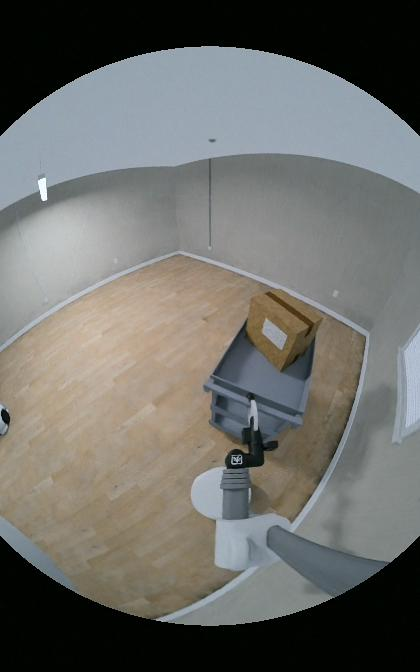

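>>> move:
  blocking: false
  r2: {"base":{"rotate_rad":-0.3},"pace":"slow"}

>>> wait:
  seconds: 3

>>> move:
  blocking: false
  r2: {"base":{"strafe_m":0.42},"pace":"slow"}

>>> wait:
  seconds: 7

>>> move:
  blocking: false
  r2: {"base":{"rotate_rad":-0.33},"pace":"slow"}

>>> wait:
  seconds: 3
  cameras: ["r2_head_camera"]

>>> move:
  blocking: false
  r2: {"base":{"strafe_m":0.42},"pace":"slow"}

>>> wait:
  seconds: 7

>>> move:
  blocking: false
  r2: {"base":{"rotate_rad":-0.33},"pace":"slow"}

>>> wait:
  seconds: 3
  cameras: ["r2_head_camera","r2_head_left_camera","r2_head_right_camera"]

Scene clock: 836.33 s.
move: r2 moving
r1: as last shown
r1.base_tilt: forward=-1.6 right=+1.3
r1.lidar_m: 2.61 4.86 3.70 2.28 0.25 - 0.25 0.34 3.88 1.25 2.00 2.75
r1.motor_effort: lift_m=+21(21) arm_m=+4(4) wheel_0=-7(7) wheel_1=+4(4) wheel_2=+0(0)
r1.servo_current: wrist_yaw_rad=59(59) wrist_pitch_rad=39(52) wrist_roll_rad=46(59) gripper_m=39(46)
r1.contact_limits: translate_m 0.6
r1.wrist_depth_mm: 136 138 347 289 248 216 - / 108 138 338 290 247 216 - / 112 138 294 291 249 216 221 / 134 154 330 291 250 217 - / 525 445 351 293 250 214 - / 554 445 196 293 191 217 1118 / - 449 345 143 246 210 917
r2.base_odometry: x=+0.801 y=-2.287 heading=+1.616
r2.turned_by_wheels: -0.126
r2.turned_by_imu: -0.122
r2.base_tilt: forward=-0.6 right=+0.1
r2.lidar_m: 0.41 0.46 4.09 2.63 2.91 2.11 0.90 0.66 0.65 0.72 0.95 0.42
r2.base_status: rotate_rad moving
r2.joint_positions: lift_m=+0.691 arm_m=+0.000 wrist_yaw_rad=+0.006 wrist_pitch_rad=+0.008 wrist_roll_rad=+1.570 gripper_m=-0.029
r2.joint_status: not commanded
r2.measured_speeds: translate_m=+0.001 strafe_m=-0.001 rotate_rad=-0.487 lift_m=+0.000 arm_m=+0.000 wrist_yaw_rad=+0.000 wrist_pitch_rad=+0.000 wrist_roll_rad=+0.000
r2.motor_effort: lift_m=+21(21) arm_m=-5(5) wheel_0=+10(15) wheel_1=+8(11) wheel_2=+9(10)
r2.servo_current: wrist_yaw_rad=59(59) wrist_pitch_rad=52(52) wrist_roll_rad=46(59) gripper_m=91(91)
r2.hand_pose: x=+0.4598 y=-0.0858 z=+0.8667 quat_wxyz=(+0.708, +0.707, +0.005, -0.001) (m; r2's base frame)
r2.wrist_depth_mm: - - 530 135 188 - - / - 469 436 139 196 - - / - 459 452 146 207 - - / - - 525 153 218 - - / - - 634 161 229 - - / - - 185 171 179 1576 496 / - - - - - 1576 1182
pictures: none

Scene clock: 837.23 s.
earlier move: r2 done
r1.base_odometry: x=-1.633 y=+1.674 heading=+2.102
r1.turned_by_wheels: +0.000
r1.turned_by_imu: +0.000
r1.base_tilt: forward=-1.6 right=+1.3
r1.lidar_m: 2.60 4.88 3.72 2.22 0.25 - 0.25 0.36 3.87 1.25 2.02 2.73
r1.base_status: not commanded
r1.joint_positions: lift_m=+0.200 arm_m=+0.000 wrist_yaw_rad=+3.092 wrist_pitch_rad=+0.002 wrist_roll_rad=+0.000 gripper_m=+0.056
r1.joint_status: not commanded
r1.measured_speeds: all 0
r1.motor_effort: lift_m=+21(21) arm_m=+4(4) wheel_0=-7(7) wheel_1=+4(4) wheel_2=+0(0)
r1.servo_current: wrist_yaw_rad=46(72) wrist_pitch_rad=46(52) wrist_roll_rad=52(59) gripper_m=39(46)
r1.contact_limits: translate_m 0.6
r1.hand_pose: x=-0.1128 y=+0.1016 z=+0.3774 quat_wxyz=(+0.025, -0.001, +0.000, +1.000) (m; r1's base frame)
r1.wrist_depth_mm: 136 138 349 290 248 216 - / 108 138 340 289 249 216 - / 112 138 294 290 250 217 222 / 134 156 330 293 250 217 - / 530 445 353 293 250 214 - / 554 449 195 294 191 218 1138 / - 449 345 143 246 211 931
r2.base_odometry: x=+0.801 y=-2.286 heading=+1.443
r2.turned_by_wheels: -0.173
r2.turned_by_imu: -0.168
r2.base_tilt: forward=-0.7 right=+0.1
r2.lidar_m: 0.40 0.41 4.08 2.78 2.65 2.83 1.06 0.71 0.65 0.67 0.87 0.40
r2.base_status: done
r2.joint_positions: lift_m=+0.691 arm_m=+0.000 wrist_yaw_rad=+0.006 wrist_pitch_rad=+0.008 wrist_roll_rad=+1.570 gripper_m=-0.029
r2.joint_status: not commanded
r2.measured_speeds: all 0
r2.motor_effort: lift_m=+21(21) arm_m=-5(5) wheel_0=+3(15) wheel_1=+3(11) wheel_2=+8(11)
r2.servo_current: wrist_yaw_rad=59(65) wrist_pitch_rad=52(59) wrist_roll_rad=46(59) gripper_m=91(91)
r2.hand_pose: x=+0.4598 y=-0.0858 z=+0.8667 quat_wxyz=(+0.708, +0.707, +0.005, -0.001) (m; r2's base frame)
r2.wrist_depth_mm: - - - 176 236 1576 1205 / - - - 175 236 1537 - / - - 554 175 235 809 - / - 480 462 175 236 842 - / - - 508 174 235 854 - / - - 184 173 178 - - / - - - - 232 1618 -
wait: 0.90 of 3 s (r2 has come to rest)
pictures: none

Scene clock: 837.73 s.
move: r2 moving
r1: as last shown
r1.lidar_m: 2.62 4.87 3.69 2.27 0.25 - 0.25 0.34 3.86 1.26 2.01 2.73
r1.servo_current: wrist_yaw_rad=33(52) wrist_pitch_rad=39(46) wrist_roll_rad=52(59) gripper_m=33(46)
r1.contact_limits: translate_m 0.6
r1.wrist_depth_mm: 136 138 347 289 248 216 - / 108 138 340 291 249 217 - / 112 139 294 290 249 216 221 / 134 155 330 293 250 218 - / 525 442 351 294 250 213 - / 559 449 196 294 190 218 1138 / - 449 343 143 246 211 904
r2.base_odometry: x=+0.787 y=-2.285 heading=+1.443
r2.turned_by_wheels: +0.000
r2.turned_by_imu: +0.000
r2.base_tilt: forward=-0.7 right=+0.0
r2.lidar_m: 0.38 0.38 4.03 2.96 2.63 2.86 1.08 0.71 0.66 0.68 0.88 0.43
r2.base_status: strafe_m moving
r2.joint_positions: lift_m=+0.691 arm_m=+0.000 wrist_yaw_rad=+0.003 wrist_pitch_rad=+0.008 wrist_roll_rad=+1.570 gripper_m=-0.029
r2.joint_status: not commanded
r2.measured_speeds: translate_m=+0.000 strafe_m=+0.055 rotate_rad=-0.001 lift_m=+0.000 arm_m=+0.000 wrist_yaw_rad=+0.000 wrist_pitch_rad=+0.000 wrist_roll_rad=+0.000
r2.motor_effort: lift_m=+21(21) arm_m=-5(5) wheel_0=-7(11) wheel_1=+9(9) wheel_2=+0(7)
r2.servo_current: wrist_yaw_rad=59(65) wrist_pitch_rad=52(59) wrist_roll_rad=46(65) gripper_m=91(91)
r2.hand_pose: x=+0.4596 y=-0.0866 z=+0.8667 quat_wxyz=(+0.708, +0.707, +0.004, -0.002) (m; r2's base frame)
r2.wrist_depth_mm: - - - 175 236 1618 1205 / - - - 176 236 1576 - / - - 554 174 236 831 - / - - 462 175 234 842 - / - - 512 174 234 831 - / - - 183 173 179 - - / - - - - 233 1537 -
pictures: none

Scene clock: 842.57 s.
earlier move: r2 done
r1.base_odometry: x=-1.633 y=+1.674 heading=+2.102
r1.turned_by_wheels: +0.000
r1.turned_by_imu: +0.000
r1.base_tilt: forward=-1.6 right=+1.3
r1.lidar_m: 2.23 4.87 3.72 2.27 0.25 - 0.25 0.36 3.83 1.25 2.01 2.72
r1.base_status: not commanded
r1.joint_positions: lift_m=+0.200 arm_m=+0.000 wrist_yaw_rad=+3.092 wrist_pitch_rad=+0.002 wrist_roll_rad=+0.000 gripper_m=+0.056
r1.joint_status: not commanded
r1.measured_speeds: all 0
r1.motor_effort: lift_m=+21(21) arm_m=+4(4) wheel_0=-6(7) wheel_1=+4(5) wheel_2=+0(0)
r1.servo_current: wrist_yaw_rad=52(78) wrist_pitch_rad=39(52) wrist_roll_rad=52(78) gripper_m=39(46)
r1.contact_limits: translate_m 0.6
r1.hand_pose: x=-0.1128 y=+0.1016 z=+0.3774 quat_wxyz=(+0.025, -0.001, +0.000, +1.000) (m; r1's base frame)
r1.wrist_depth_mm: 136 137 347 289 249 215 - / 108 138 336 291 248 215 - / 112 139 294 293 249 218 221 / 134 155 334 291 251 217 - / 521 445 351 293 250 215 - / 559 452 195 293 191 217 1138 / - 449 345 143 246 211 904
r2.base_odometry: x=+0.384 y=-2.233 heading=+1.443
r2.turned_by_wheels: +0.000
r2.turned_by_imu: -0.001
r2.base_tilt: forward=-0.7 right=+0.1
r2.lidar_m: 0.44 3.99 3.69 3.77 2.24 2.68 1.72 1.12 1.04 1.07 1.28 0.37
r2.base_status: done
r2.joint_positions: lift_m=+0.691 arm_m=+0.000 wrist_yaw_rad=-0.003 wrist_pitch_rad=+0.008 wrist_roll_rad=+1.570 gripper_m=-0.029
r2.joint_status: not commanded
r2.measured_speeds: all 0
r2.motor_effort: lift_m=+21(21) arm_m=-4(5) wheel_0=-5(14) wheel_1=+4(9) wheel_2=+0(7)
r2.servo_current: wrist_yaw_rad=46(65) wrist_pitch_rad=52(59) wrist_roll_rad=52(65) gripper_m=91(98)
r2.hand_pose: x=+0.4591 y=-0.0883 z=+0.8667 quat_wxyz=(+0.708, +0.707, +0.002, -0.004) (m; r2's base frame)
r2.wrist_depth_mm: - 379 382 104 160 - - / - 404 413 114 173 - - / - - 500 122 188 - - / - - - 133 204 - - / - - - 149 225 1708 521 / - - 185 167 178 1576 480 / - - - - 276 1537 1182
wait: 4.83 of 7 s (r2 has come to rest)
pictures: none

Scene clock: 843.07 s.
move: r2 moving
r1: as last shown
r1.lidar_m: 2.23 4.88 3.71 2.22 0.25 - 0.25 0.37 3.89 1.25 2.01 2.74
r1.motor_effort: lift_m=+21(21) arm_m=+4(4) wheel_0=-6(7) wheel_1=+5(5) wheel_2=+0(0)
r1.servo_current: wrist_yaw_rad=33(59) wrist_pitch_rad=39(46) wrist_roll_rad=39(72) gripper_m=39(46)
r1.contact_limits: translate_m 0.6
r1.wrist_depth_mm: 136 138 351 290 248 215 - / 108 138 338 291 249 216 - / 112 139 294 290 249 216 223 / 134 155 330 291 250 217 - / 521 445 351 293 249 214 - / 554 449 195 294 190 218 1118 / - 449 347 143 245 210 917
r2.base_odometry: x=+0.384 y=-2.233 heading=+1.318
r2.turned_by_wheels: -0.124
r2.turned_by_imu: -0.120
r2.base_tilt: forward=-0.7 right=+0.1
r2.lidar_m: 0.41 0.51 3.72 3.71 2.25 2.67 2.02 1.20 1.03 1.04 1.24 0.39
r2.base_status: rotate_rad moving
r2.joint_positions: lift_m=+0.691 arm_m=+0.000 wrist_yaw_rad=+0.006 wrist_pitch_rad=+0.008 wrist_roll_rad=+1.570 gripper_m=-0.029
r2.joint_status: not commanded
r2.measured_speeds: translate_m=-0.001 strafe_m=+0.000 rotate_rad=-0.493 lift_m=+0.000 arm_m=+0.000 wrist_yaw_rad=+0.000 wrist_pitch_rad=+0.000 wrist_roll_rad=+0.000
r2.motor_effort: lift_m=+21(21) arm_m=-5(5) wheel_0=+12(15) wheel_1=+8(9) wheel_2=+14(14)
r2.servo_current: wrist_yaw_rad=52(65) wrist_pitch_rad=52(52) wrist_roll_rad=39(52) gripper_m=91(91)
r2.hand_pose: x=+0.4599 y=-0.0856 z=+0.8667 quat_wxyz=(+0.708, +0.707, +0.005, +0.000) (m; r2's base frame)
r2.wrist_depth_mm: - 469 452 121 174 - - / - 404 404 128 186 - - / - 496 466 136 197 - - / - - 564 146 210 - - / - - - 154 226 1708 - / - - 185 169 179 1618 484 / - - - - 259 1618 1205
pictures: none

Scene clock: 844.03 s.
earlier move: r2 done
r1.base_odometry: x=-1.633 y=+1.674 heading=+2.102
r1.turned_by_wheels: +0.000
r1.turned_by_imu: +0.000
r1.base_tilt: forward=-1.6 right=+1.3
r1.lidar_m: 2.22 4.87 3.68 2.26 0.25 - 0.25 0.37 3.88 1.25 2.03 2.76
r1.base_status: not commanded
r1.joint_positions: lift_m=+0.200 arm_m=+0.000 wrist_yaw_rad=+3.092 wrist_pitch_rad=+0.002 wrist_roll_rad=+0.000 gripper_m=+0.056
r1.joint_status: not commanded
r1.measured_speeds: all 0
r1.motor_effort: lift_m=+21(21) arm_m=+4(4) wheel_0=-7(7) wheel_1=+4(5) wheel_2=+0(0)
r1.servo_current: wrist_yaw_rad=65(65) wrist_pitch_rad=39(46) wrist_roll_rad=65(72) gripper_m=46(46)
r1.contact_limits: translate_m 0.6
r1.hand_pose: x=-0.1128 y=+0.1016 z=+0.3774 quat_wxyz=(+0.025, -0.001, +0.000, +1.000) (m; r1's base frame)
r1.wrist_depth_mm: 136 138 347 289 247 216 - / 108 138 340 290 248 216 - / 112 138 293 293 249 218 221 / 134 155 332 291 251 218 - / 530 442 351 293 250 213 - / 554 445 195 293 191 219 1118 / - 452 345 143 246 210 904
r2.base_odometry: x=+0.384 y=-2.233 heading=+1.114
r2.turned_by_wheels: -0.205
r2.turned_by_imu: -0.199
r2.base_tilt: forward=-0.7 right=+0.1
r2.lidar_m: 0.40 0.42 3.76 3.68 2.25 2.74 2.67 1.34 1.07 1.04 1.12 0.44
r2.base_status: done
r2.joint_positions: lift_m=+0.691 arm_m=+0.000 wrist_yaw_rad=+0.005 wrist_pitch_rad=+0.008 wrist_roll_rad=+1.570 gripper_m=-0.029
r2.joint_status: not commanded
r2.measured_speeds: all 0
r2.motor_effort: lift_m=+21(21) arm_m=-5(5) wheel_0=+6(15) wheel_1=+4(9) wheel_2=+3(14)
r2.servo_current: wrist_yaw_rad=46(65) wrist_pitch_rad=52(59) wrist_roll_rad=59(65) gripper_m=91(104)
r2.hand_pose: x=+0.4598 y=-0.0861 z=+0.8667 quat_wxyz=(+0.708, +0.707, +0.004, -0.001) (m; r2's base frame)
r2.wrist_depth_mm: - - - 169 229 1661 1160 / - - - 170 229 1576 - / - - 512 170 230 831 - / - - 469 170 231 842 - / - - 521 172 233 831 - / - - 185 173 178 - - / - - - - 235 1499 517
wait: 0.97 of 3 s (r2 has come to rest)
pictures: r2_head_camera
Images, in order (width x height): r2_head_camera 420x560.

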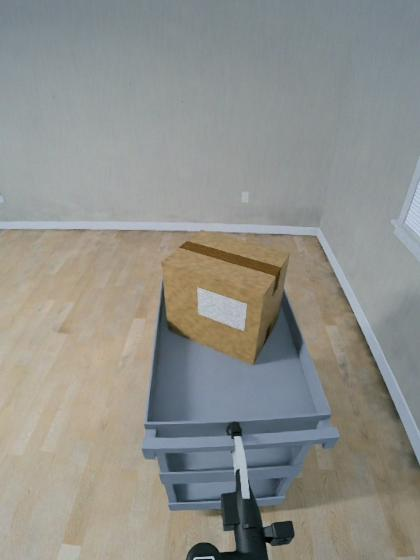

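Scene clock: 844.53 s.
move: r2 moving
r1: as last shown
r1.lidar_m: 2.20 4.88 3.70 2.24 0.25 - 0.25 0.38 3.87 1.27 1.99 2.74
r1.motor_effort: lift_m=+21(21) arm_m=+4(4) wheel_0=-7(7) wheel_1=+4(4) wheel_2=+0(0)
r1.servo_current: wrist_yaw_rad=59(65) wrist_pitch_rad=46(46) wrist_roll_rad=46(65) gripper_m=39(46)
r1.contact_limits: translate_m 0.6
r1.wrist_depth_mm: 136 138 347 289 247 215 - / 108 138 340 290 248 216 - / 112 138 293 290 249 216 221 / 134 154 330 291 249 217 - / 525 442 351 293 249 214 - / 549 442 196 294 191 218 1118 / - 452 345 143 247 211 917
r2.base_odometry: x=+0.372 y=-2.226 heading=+1.113
r2.turned_by_wheels: +0.000
r2.turned_by_imu: +0.000
r2.base_tilt: forward=-0.7 right=+0.1
r2.lidar_m: 0.38 0.41 3.78 3.68 2.23 2.37 2.67 1.38 1.08 1.04 1.15 0.42
r2.base_status: strafe_m moving
r2.joint_positions: lift_m=+0.691 arm_m=+0.000 wrist_yaw_rad=+0.000 wrist_pitch_rad=+0.008 wrist_roll_rad=+1.570 gripper_m=-0.029
r2.joint_status: not commanded
r2.measured_speeds: translate_m=+0.001 strafe_m=+0.057 rotate_rad=-0.003 lift_m=+0.000 arm_m=+0.000 wrist_yaw_rad=-0.019 wrist_pitch_rad=+0.000 wrist_roll_rad=+0.000
r2.motor_effort: lift_m=+21(21) arm_m=-5(5) wheel_0=-7(10) wheel_1=+7(9) wheel_2=+0(3)
r2.servo_current: wrist_yaw_rad=52(59) wrist_pitch_rad=52(59) wrist_roll_rad=59(59) gripper_m=98(98)
r2.hand_pose: x=+0.4594 y=-0.0873 z=+0.8667 quat_wxyz=(+0.708, +0.707, +0.003, -0.003) (m; r2's base frame)
r2.wrist_depth_mm: - - - 170 231 1618 1160 / - - - 171 231 1537 - / - - 512 172 231 820 - / - - 469 172 232 831 - / - - 517 173 233 831 - / - - 185 173 179 - - / - - - - 235 1618 -
pictures: none

Scene clock: 849.37 s.
earlier move: r2 done
r1.base_odometry: x=-1.633 y=+1.674 heading=+2.102
r1.turned_by_wheels: +0.000
r1.turned_by_imu: +0.000
r1.base_tilt: forward=-1.6 right=+1.3
r1.lidar_m: 1.92 2.50 3.69 2.26 0.25 - 0.25 0.37 3.85 1.24 1.99 2.75
r1.base_status: not commanded
r1.joint_positions: lift_m=+0.200 arm_m=+0.000 wrist_yaw_rad=+3.092 wrist_pitch_rad=+0.002 wrist_roll_rad=+0.000 gripper_m=+0.056
r1.joint_status: not commanded
r1.measured_speeds: all 0
r1.motor_effort: lift_m=+21(21) arm_m=+4(4) wheel_0=-7(7) wheel_1=+4(5) wheel_2=+0(0)
r1.servo_current: wrist_yaw_rad=46(72) wrist_pitch_rad=39(52) wrist_roll_rad=59(65) gripper_m=39(52)
r1.contact_limits: translate_m 0.6
r1.hand_pose: x=-0.1128 y=+0.1016 z=+0.3774 quat_wxyz=(+0.025, -0.001, +0.000, +1.000) (m; r1's base frame)
r1.wrist_depth_mm: 136 138 349 287 248 215 - / 108 138 338 290 248 216 - / 112 139 293 290 249 217 221 / 134 155 332 291 250 217 - / 525 442 353 293 250 214 - / 554 452 196 294 191 217 1138 / - 449 343 143 246 210 917
r2.base_odometry: x=+0.008 y=-2.047 heading=+1.114
r2.turned_by_wheels: +0.000
r2.turned_by_imu: +0.000
r2.base_tilt: forward=-0.7 right=+0.0
r2.lidar_m: 0.45 3.36 3.37 3.29 1.99 1.94 2.66 1.92 1.49 1.44 0.36 0.35
r2.base_status: done
r2.joint_positions: lift_m=+0.691 arm_m=+0.000 wrist_yaw_rad=-0.003 wrist_pitch_rad=+0.008 wrist_roll_rad=+1.570 gripper_m=-0.029
r2.joint_status: not commanded
r2.measured_speeds: all 0
r2.motor_effort: lift_m=+21(21) arm_m=-5(5) wheel_0=-6(14) wheel_1=+3(9) wheel_2=+0(3)
r2.servo_current: wrist_yaw_rad=46(59) wrist_pitch_rad=52(59) wrist_roll_rad=46(65) gripper_m=91(98)
r2.hand_pose: x=+0.4591 y=-0.0884 z=+0.8667 quat_wxyz=(+0.708, +0.707, +0.002, -0.004) (m; r2's base frame)
r2.wrist_depth_mm: - 351 355 - - - - / - 455 436 - - - - / - - 569 - 173 - - / - - - 114 195 559 - / - - - 132 224 1576 488 / - - 184 154 178 1576 1205 / - - - - 351 351 362
wait: 4.83 of 7 s (r2 has come to rest)
pictures: none

Scene clock: 849.87 s.
move: r2 moving
r1: as last shown
r1.lidar_m: 1.93 4.88 3.71 2.23 0.25 - 0.25 0.37 3.88 1.25 2.00 2.70
r1.motor_effort: lift_m=+21(21) arm_m=+4(4) wheel_0=-7(7) wheel_1=+4(4) wheel_2=+0(0)
r1.servo_current: wrist_yaw_rad=46(65) wrist_pitch_rad=39(46) wrist_roll_rad=52(59) gripper_m=39(46)
r1.contact_limits: translate_m 0.6
r1.wrist_depth_mm: 136 138 349 290 248 216 - / 108 139 338 291 247 216 - / 112 138 296 291 250 216 221 / 134 154 332 291 250 218 - / 521 442 349 293 249 214 - / 549 445 196 293 191 219 1138 / - 455 347 143 247 209 904
r2.base_odometry: x=+0.008 y=-2.047 heading=+0.990
r2.turned_by_wheels: -0.124
r2.turned_by_imu: -0.120
r2.base_tilt: forward=-0.7 right=+0.0
r2.lidar_m: 0.45 3.27 3.48 3.30 3.41 1.95 2.65 2.15 1.53 1.44 1.51 0.36
r2.base_status: rotate_rad moving
r2.joint_positions: lift_m=+0.691 arm_m=+0.000 wrist_yaw_rad=+0.008 wrist_pitch_rad=+0.008 wrist_roll_rad=+1.570 gripper_m=-0.029
r2.joint_status: not commanded
r2.measured_speeds: translate_m=+0.000 strafe_m=+0.001 rotate_rad=-0.480 lift_m=+0.000 arm_m=+0.000 wrist_yaw_rad=+0.010 wrist_pitch_rad=+0.000 wrist_roll_rad=+0.000
r2.motor_effort: lift_m=+21(21) arm_m=-5(5) wheel_0=+17(17) wheel_1=+9(9) wheel_2=+12(12)
r2.servo_current: wrist_yaw_rad=59(59) wrist_pitch_rad=46(59) wrist_roll_rad=46(52) gripper_m=91(91)
r2.hand_pose: x=+0.4601 y=-0.0850 z=+0.8667 quat_wxyz=(+0.708, +0.707, +0.006, +0.000) (m; r2's base frame)
r2.wrist_depth_mm: - 364 368 - 152 - - / - 410 410 104 165 - - / - - 512 112 180 - - / - - - 127 198 - - / - - - 142 222 1618 508 / - - - 157 177 1576 477 / - - - - 279 349 1205
pictures: none

Scene clock: 850.80 s.
earlier move: r2 done
r1.base_odometry: x=-1.633 y=+1.674 heading=+2.102
r1.turned_by_wheels: +0.000
r1.turned_by_imu: +0.000
r1.base_tilt: forward=-1.6 right=+1.2
r1.lidar_m: 1.94 4.88 3.69 2.25 0.26 - 0.25 0.38 3.87 1.24 1.99 2.76
r1.base_status: not commanded
r1.joint_positions: lift_m=+0.200 arm_m=+0.000 wrist_yaw_rad=+3.092 wrist_pitch_rad=+0.002 wrist_roll_rad=+0.000 gripper_m=+0.056
r1.joint_status: not commanded
r1.measured_speeds: all 0
r1.motor_effort: lift_m=+21(21) arm_m=+4(4) wheel_0=-7(7) wheel_1=+4(5) wheel_2=+0(0)
r1.servo_current: wrist_yaw_rad=33(65) wrist_pitch_rad=46(46) wrist_roll_rad=59(59) gripper_m=33(46)
r1.contact_limits: translate_m 0.6
r1.hand_pose: x=-0.1128 y=+0.1016 z=+0.3774 quat_wxyz=(+0.025, -0.001, +0.000, +1.000) (m; r1's base frame)
r1.wrist_depth_mm: 135 138 347 289 248 215 - / 108 138 342 291 248 216 - / 112 139 294 291 249 217 221 / 134 154 334 291 250 217 - / 525 442 353 291 251 213 - / 559 445 195 291 191 218 1138 / - 452 345 143 247 210 931
r2.base_odometry: x=+0.008 y=-2.047 heading=+0.785
r2.turned_by_wheels: -0.205
r2.turned_by_imu: -0.199
r2.base_tilt: forward=-0.7 right=+0.0
r2.lidar_m: 0.41 0.45 3.71 3.30 3.29 1.95 2.63 2.65 1.68 1.45 1.42 0.42
r2.base_status: done
r2.joint_positions: lift_m=+0.691 arm_m=+0.000 wrist_yaw_rad=+0.003 wrist_pitch_rad=+0.008 wrist_roll_rad=+1.570 gripper_m=-0.029
r2.joint_status: not commanded
r2.measured_speeds: all 0
r2.motor_effort: lift_m=+21(21) arm_m=-5(5) wheel_0=+6(17) wheel_1=+5(10) wheel_2=+4(13)
r2.servo_current: wrist_yaw_rad=46(65) wrist_pitch_rad=46(59) wrist_roll_rad=39(52) gripper_m=85(98)
r2.hand_pose: x=+0.4596 y=-0.0866 z=+0.8667 quat_wxyz=(+0.708, +0.707, +0.004, -0.002) (m; r2's base frame)
r2.wrist_depth_mm: - - - 153 210 1537 - / - - 559 157 214 - - / - 473 452 160 219 - - / - - 492 163 225 831 - / - - 559 168 230 - - / - - 184 172 178 - - / - - - - 240 1464 480
wait: 0.93 of 3 s (r2 has come to rest)
pictures: r2_head_camera, r2_head_left_camera, r2_head_right_camera
Images, in order (width x height): r2_head_camera 420x560, r2_head_left_camera 420x672, r2_head_right_camera 420x672.

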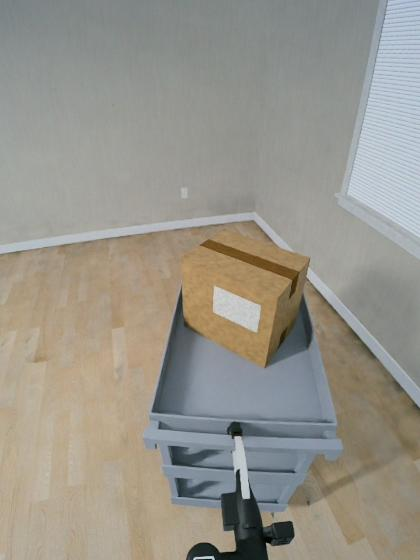

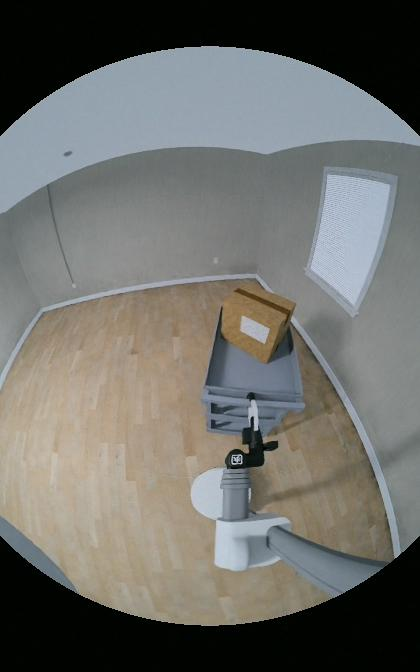

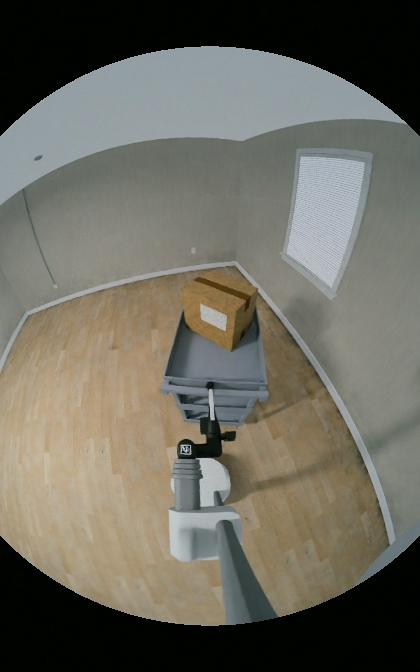

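>>> move:
  blocking: false
  r2: {"base":{"translate_m":-0.84,"strafe_m":0.187},"pace":"slow"}

>>> wait:
  seconds: 10
  cameras: ["r2_head_camera","r2_head_right_camera","r1_head_left_camera","r1_head_camera"]

Scene clock: 884.37 s.
move: r2 moving
r1: as last shown
r1.base_tilt: forward=-1.6 right=+1.3
r1.lidar_m: 1.90 4.89 3.71 2.25 0.25 - 0.25 0.36 3.87 1.26 2.01 2.73
r1.motor_effort: lift_m=+21(21) arm_m=+4(4) wheel_0=-7(7) wheel_1=+4(4) wheel_2=+0(0)
r1.servo_current: wrist_yaw_rad=39(59) wrist_pitch_rad=46(46) wrist_roll_rad=46(65) gripper_m=39(52)
r1.contact_limits: translate_m 0.6
r1.wrist_depth_mm: 136 138 349 289 248 215 - / 108 138 340 291 247 216 - / 112 139 296 291 249 217 222 / 134 155 332 291 252 216 - / 521 445 351 291 251 214 - / 559 445 195 293 191 218 1138 / - 449 347 143 245 210 931
r2.base_odometry: x=-0.003 y=-2.054 heading=+0.784
r2.turned_by_wheels: +0.000
r2.turned_by_imu: +0.000
r2.base_tilt: forward=-0.6 right=+0.1
r2.lidar_m: 0.41 0.45 3.77 3.28 3.31 1.94 2.63 2.65 1.66 1.46 1.45 0.42
r2.base_status: translate_m moving; strafe_m moving
r2.joint_positions: lift_m=+0.691 arm_m=+0.000 wrist_yaw_rad=+0.003 wrist_pitch_rad=+0.008 wrist_roll_rad=+1.570 gripper_m=-0.029
r2.joint_status: not commanded
r2.measured_speeds: translate_m=-0.050 strafe_m=+0.011 rotate_rad=+0.001 lift_m=+0.000 arm_m=+0.000 wrist_yaw_rad=+0.000 wrist_pitch_rad=+0.000 wrist_roll_rad=+0.000
r2.motor_effort: lift_m=+21(21) arm_m=-5(5) wheel_0=-7(10) wheel_1=-6(7) wheel_2=+10(13)
r2.servo_current: wrist_yaw_rad=46(59) wrist_pitch_rad=52(59) wrist_roll_rad=46(52) gripper_m=91(91)
r2.hand_pose: x=+0.4596 y=-0.0866 z=+0.8667 quat_wxyz=(+0.708, +0.707, +0.004, -0.002) (m; r2's base frame)
r2.wrist_depth_mm: - - - 153 210 1499 - / - - 549 157 215 - - / - 469 449 160 220 - - / - - 484 164 225 831 - / - - 559 169 231 - - / - - 184 174 180 - - / - - - - 242 1618 480
pictures: none

Scene clock: 893.73 s.
earlier move: r2 done
r1.base_odometry: x=-1.633 y=+1.674 heading=+2.102
r1.turned_by_wheels: +0.000
r1.turned_by_imu: -0.001
r1.base_tilt: forward=-1.6 right=+1.3
r1.lidar_m: 1.08 4.87 3.70 2.23 0.26 - 0.25 0.36 3.86 1.23 2.01 2.74
r1.base_status: not commanded
r1.joint_positions: lift_m=+0.200 arm_m=+0.000 wrist_yaw_rad=+3.092 wrist_pitch_rad=+0.002 wrist_roll_rad=+0.000 gripper_m=+0.056
r1.joint_status: not commanded
r1.measured_speeds: all 0
r1.motor_effort: lift_m=+21(21) arm_m=+4(4) wheel_0=-7(7) wheel_1=+4(5) wheel_2=+0(0)
r1.servo_current: wrist_yaw_rad=59(72) wrist_pitch_rad=39(52) wrist_roll_rad=33(72) gripper_m=39(52)
r1.contact_limits: translate_m 0.6
r1.hand_pose: x=-0.1128 y=+0.1016 z=+0.3774 quat_wxyz=(+0.025, -0.001, +0.000, +1.000) (m; r1's base frame)
r1.wrist_depth_mm: 135 138 349 287 248 216 - / 108 138 338 290 249 216 - / 112 138 293 291 250 217 221 / 134 155 330 291 249 217 - / 530 445 353 293 249 215 - / 559 445 195 294 191 218 1138 / - 449 345 143 246 210 917
r2.base_odometry: x=-0.719 y=-2.508 heading=+0.784
r2.turned_by_wheels: +0.000
r2.turned_by_imu: -0.003
r2.base_tilt: forward=-0.7 right=+0.1
r2.lidar_m: 0.46 3.90 3.33 2.92 2.90 1.12 1.86 1.89 2.12 1.84 0.33 0.33
r2.base_status: done
r2.joint_positions: lift_m=+0.691 arm_m=+0.000 wrist_yaw_rad=-0.003 wrist_pitch_rad=+0.008 wrist_roll_rad=+1.570 gripper_m=-0.029
r2.joint_status: not commanded
r2.measured_speeds: all 0
r2.motor_effort: lift_m=+21(21) arm_m=-5(5) wheel_0=-8(14) wheel_1=-5(9) wheel_2=+5(13)
r2.servo_current: wrist_yaw_rad=52(65) wrist_pitch_rad=52(59) wrist_roll_rad=46(65) gripper_m=91(98)
r2.hand_pose: x=+0.4591 y=-0.0883 z=+0.8667 quat_wxyz=(+0.708, +0.707, +0.002, -0.004) (m; r2's base frame)
r2.wrist_depth_mm: - 362 368 - - - - / - 512 466 - 150 - - / - - - - 166 - - / - - - 105 186 559 525 / - - - 123 223 1576 480 / - - 186 149 178 1576 1182 / - - - - 351 366 1060
wait: 9.37 of 10 s (r2 has come to rest)
pictures: r1_head_camera, r1_head_left_camera, r2_head_camera, r2_head_right_camera
Images, in order (width x height): r1_head_camera 420x560, r1_head_left_camera 420x672, r2_head_camera 420x560, r2_head_right_camera 420x672.

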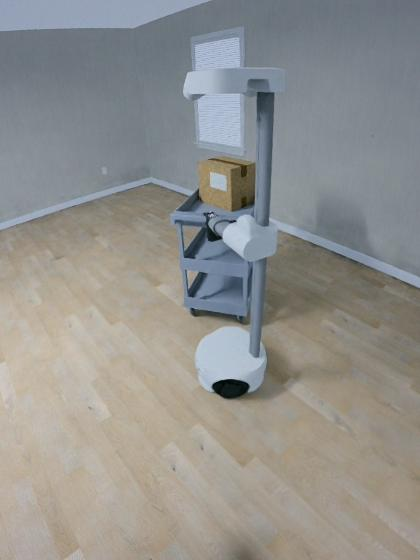

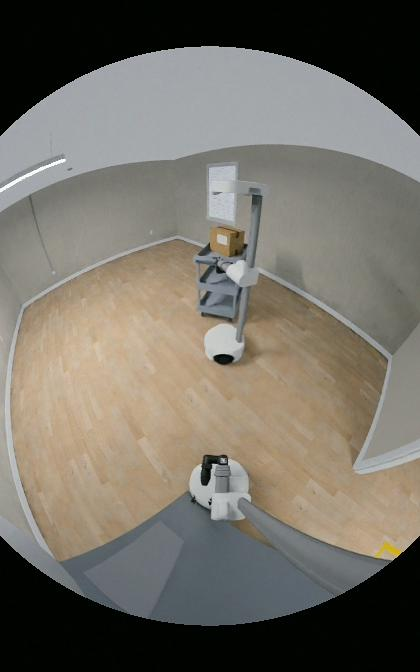

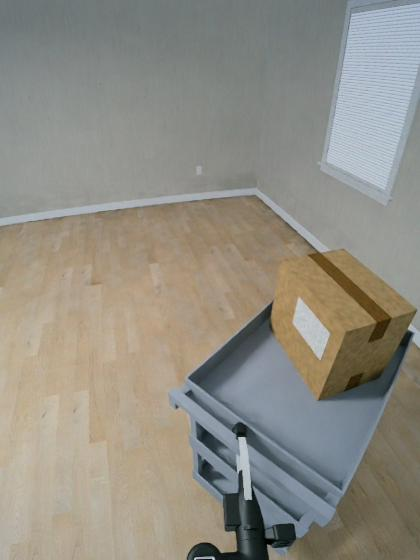

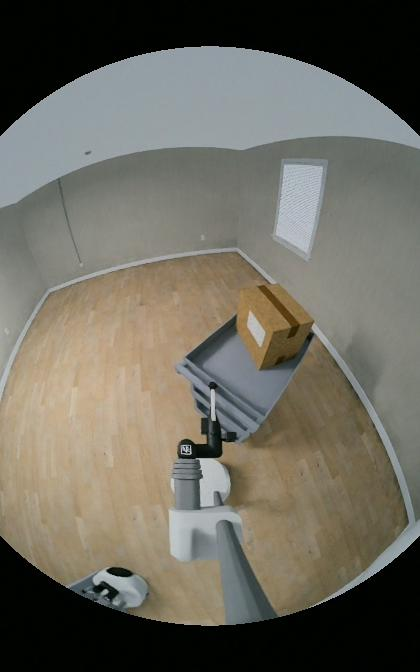

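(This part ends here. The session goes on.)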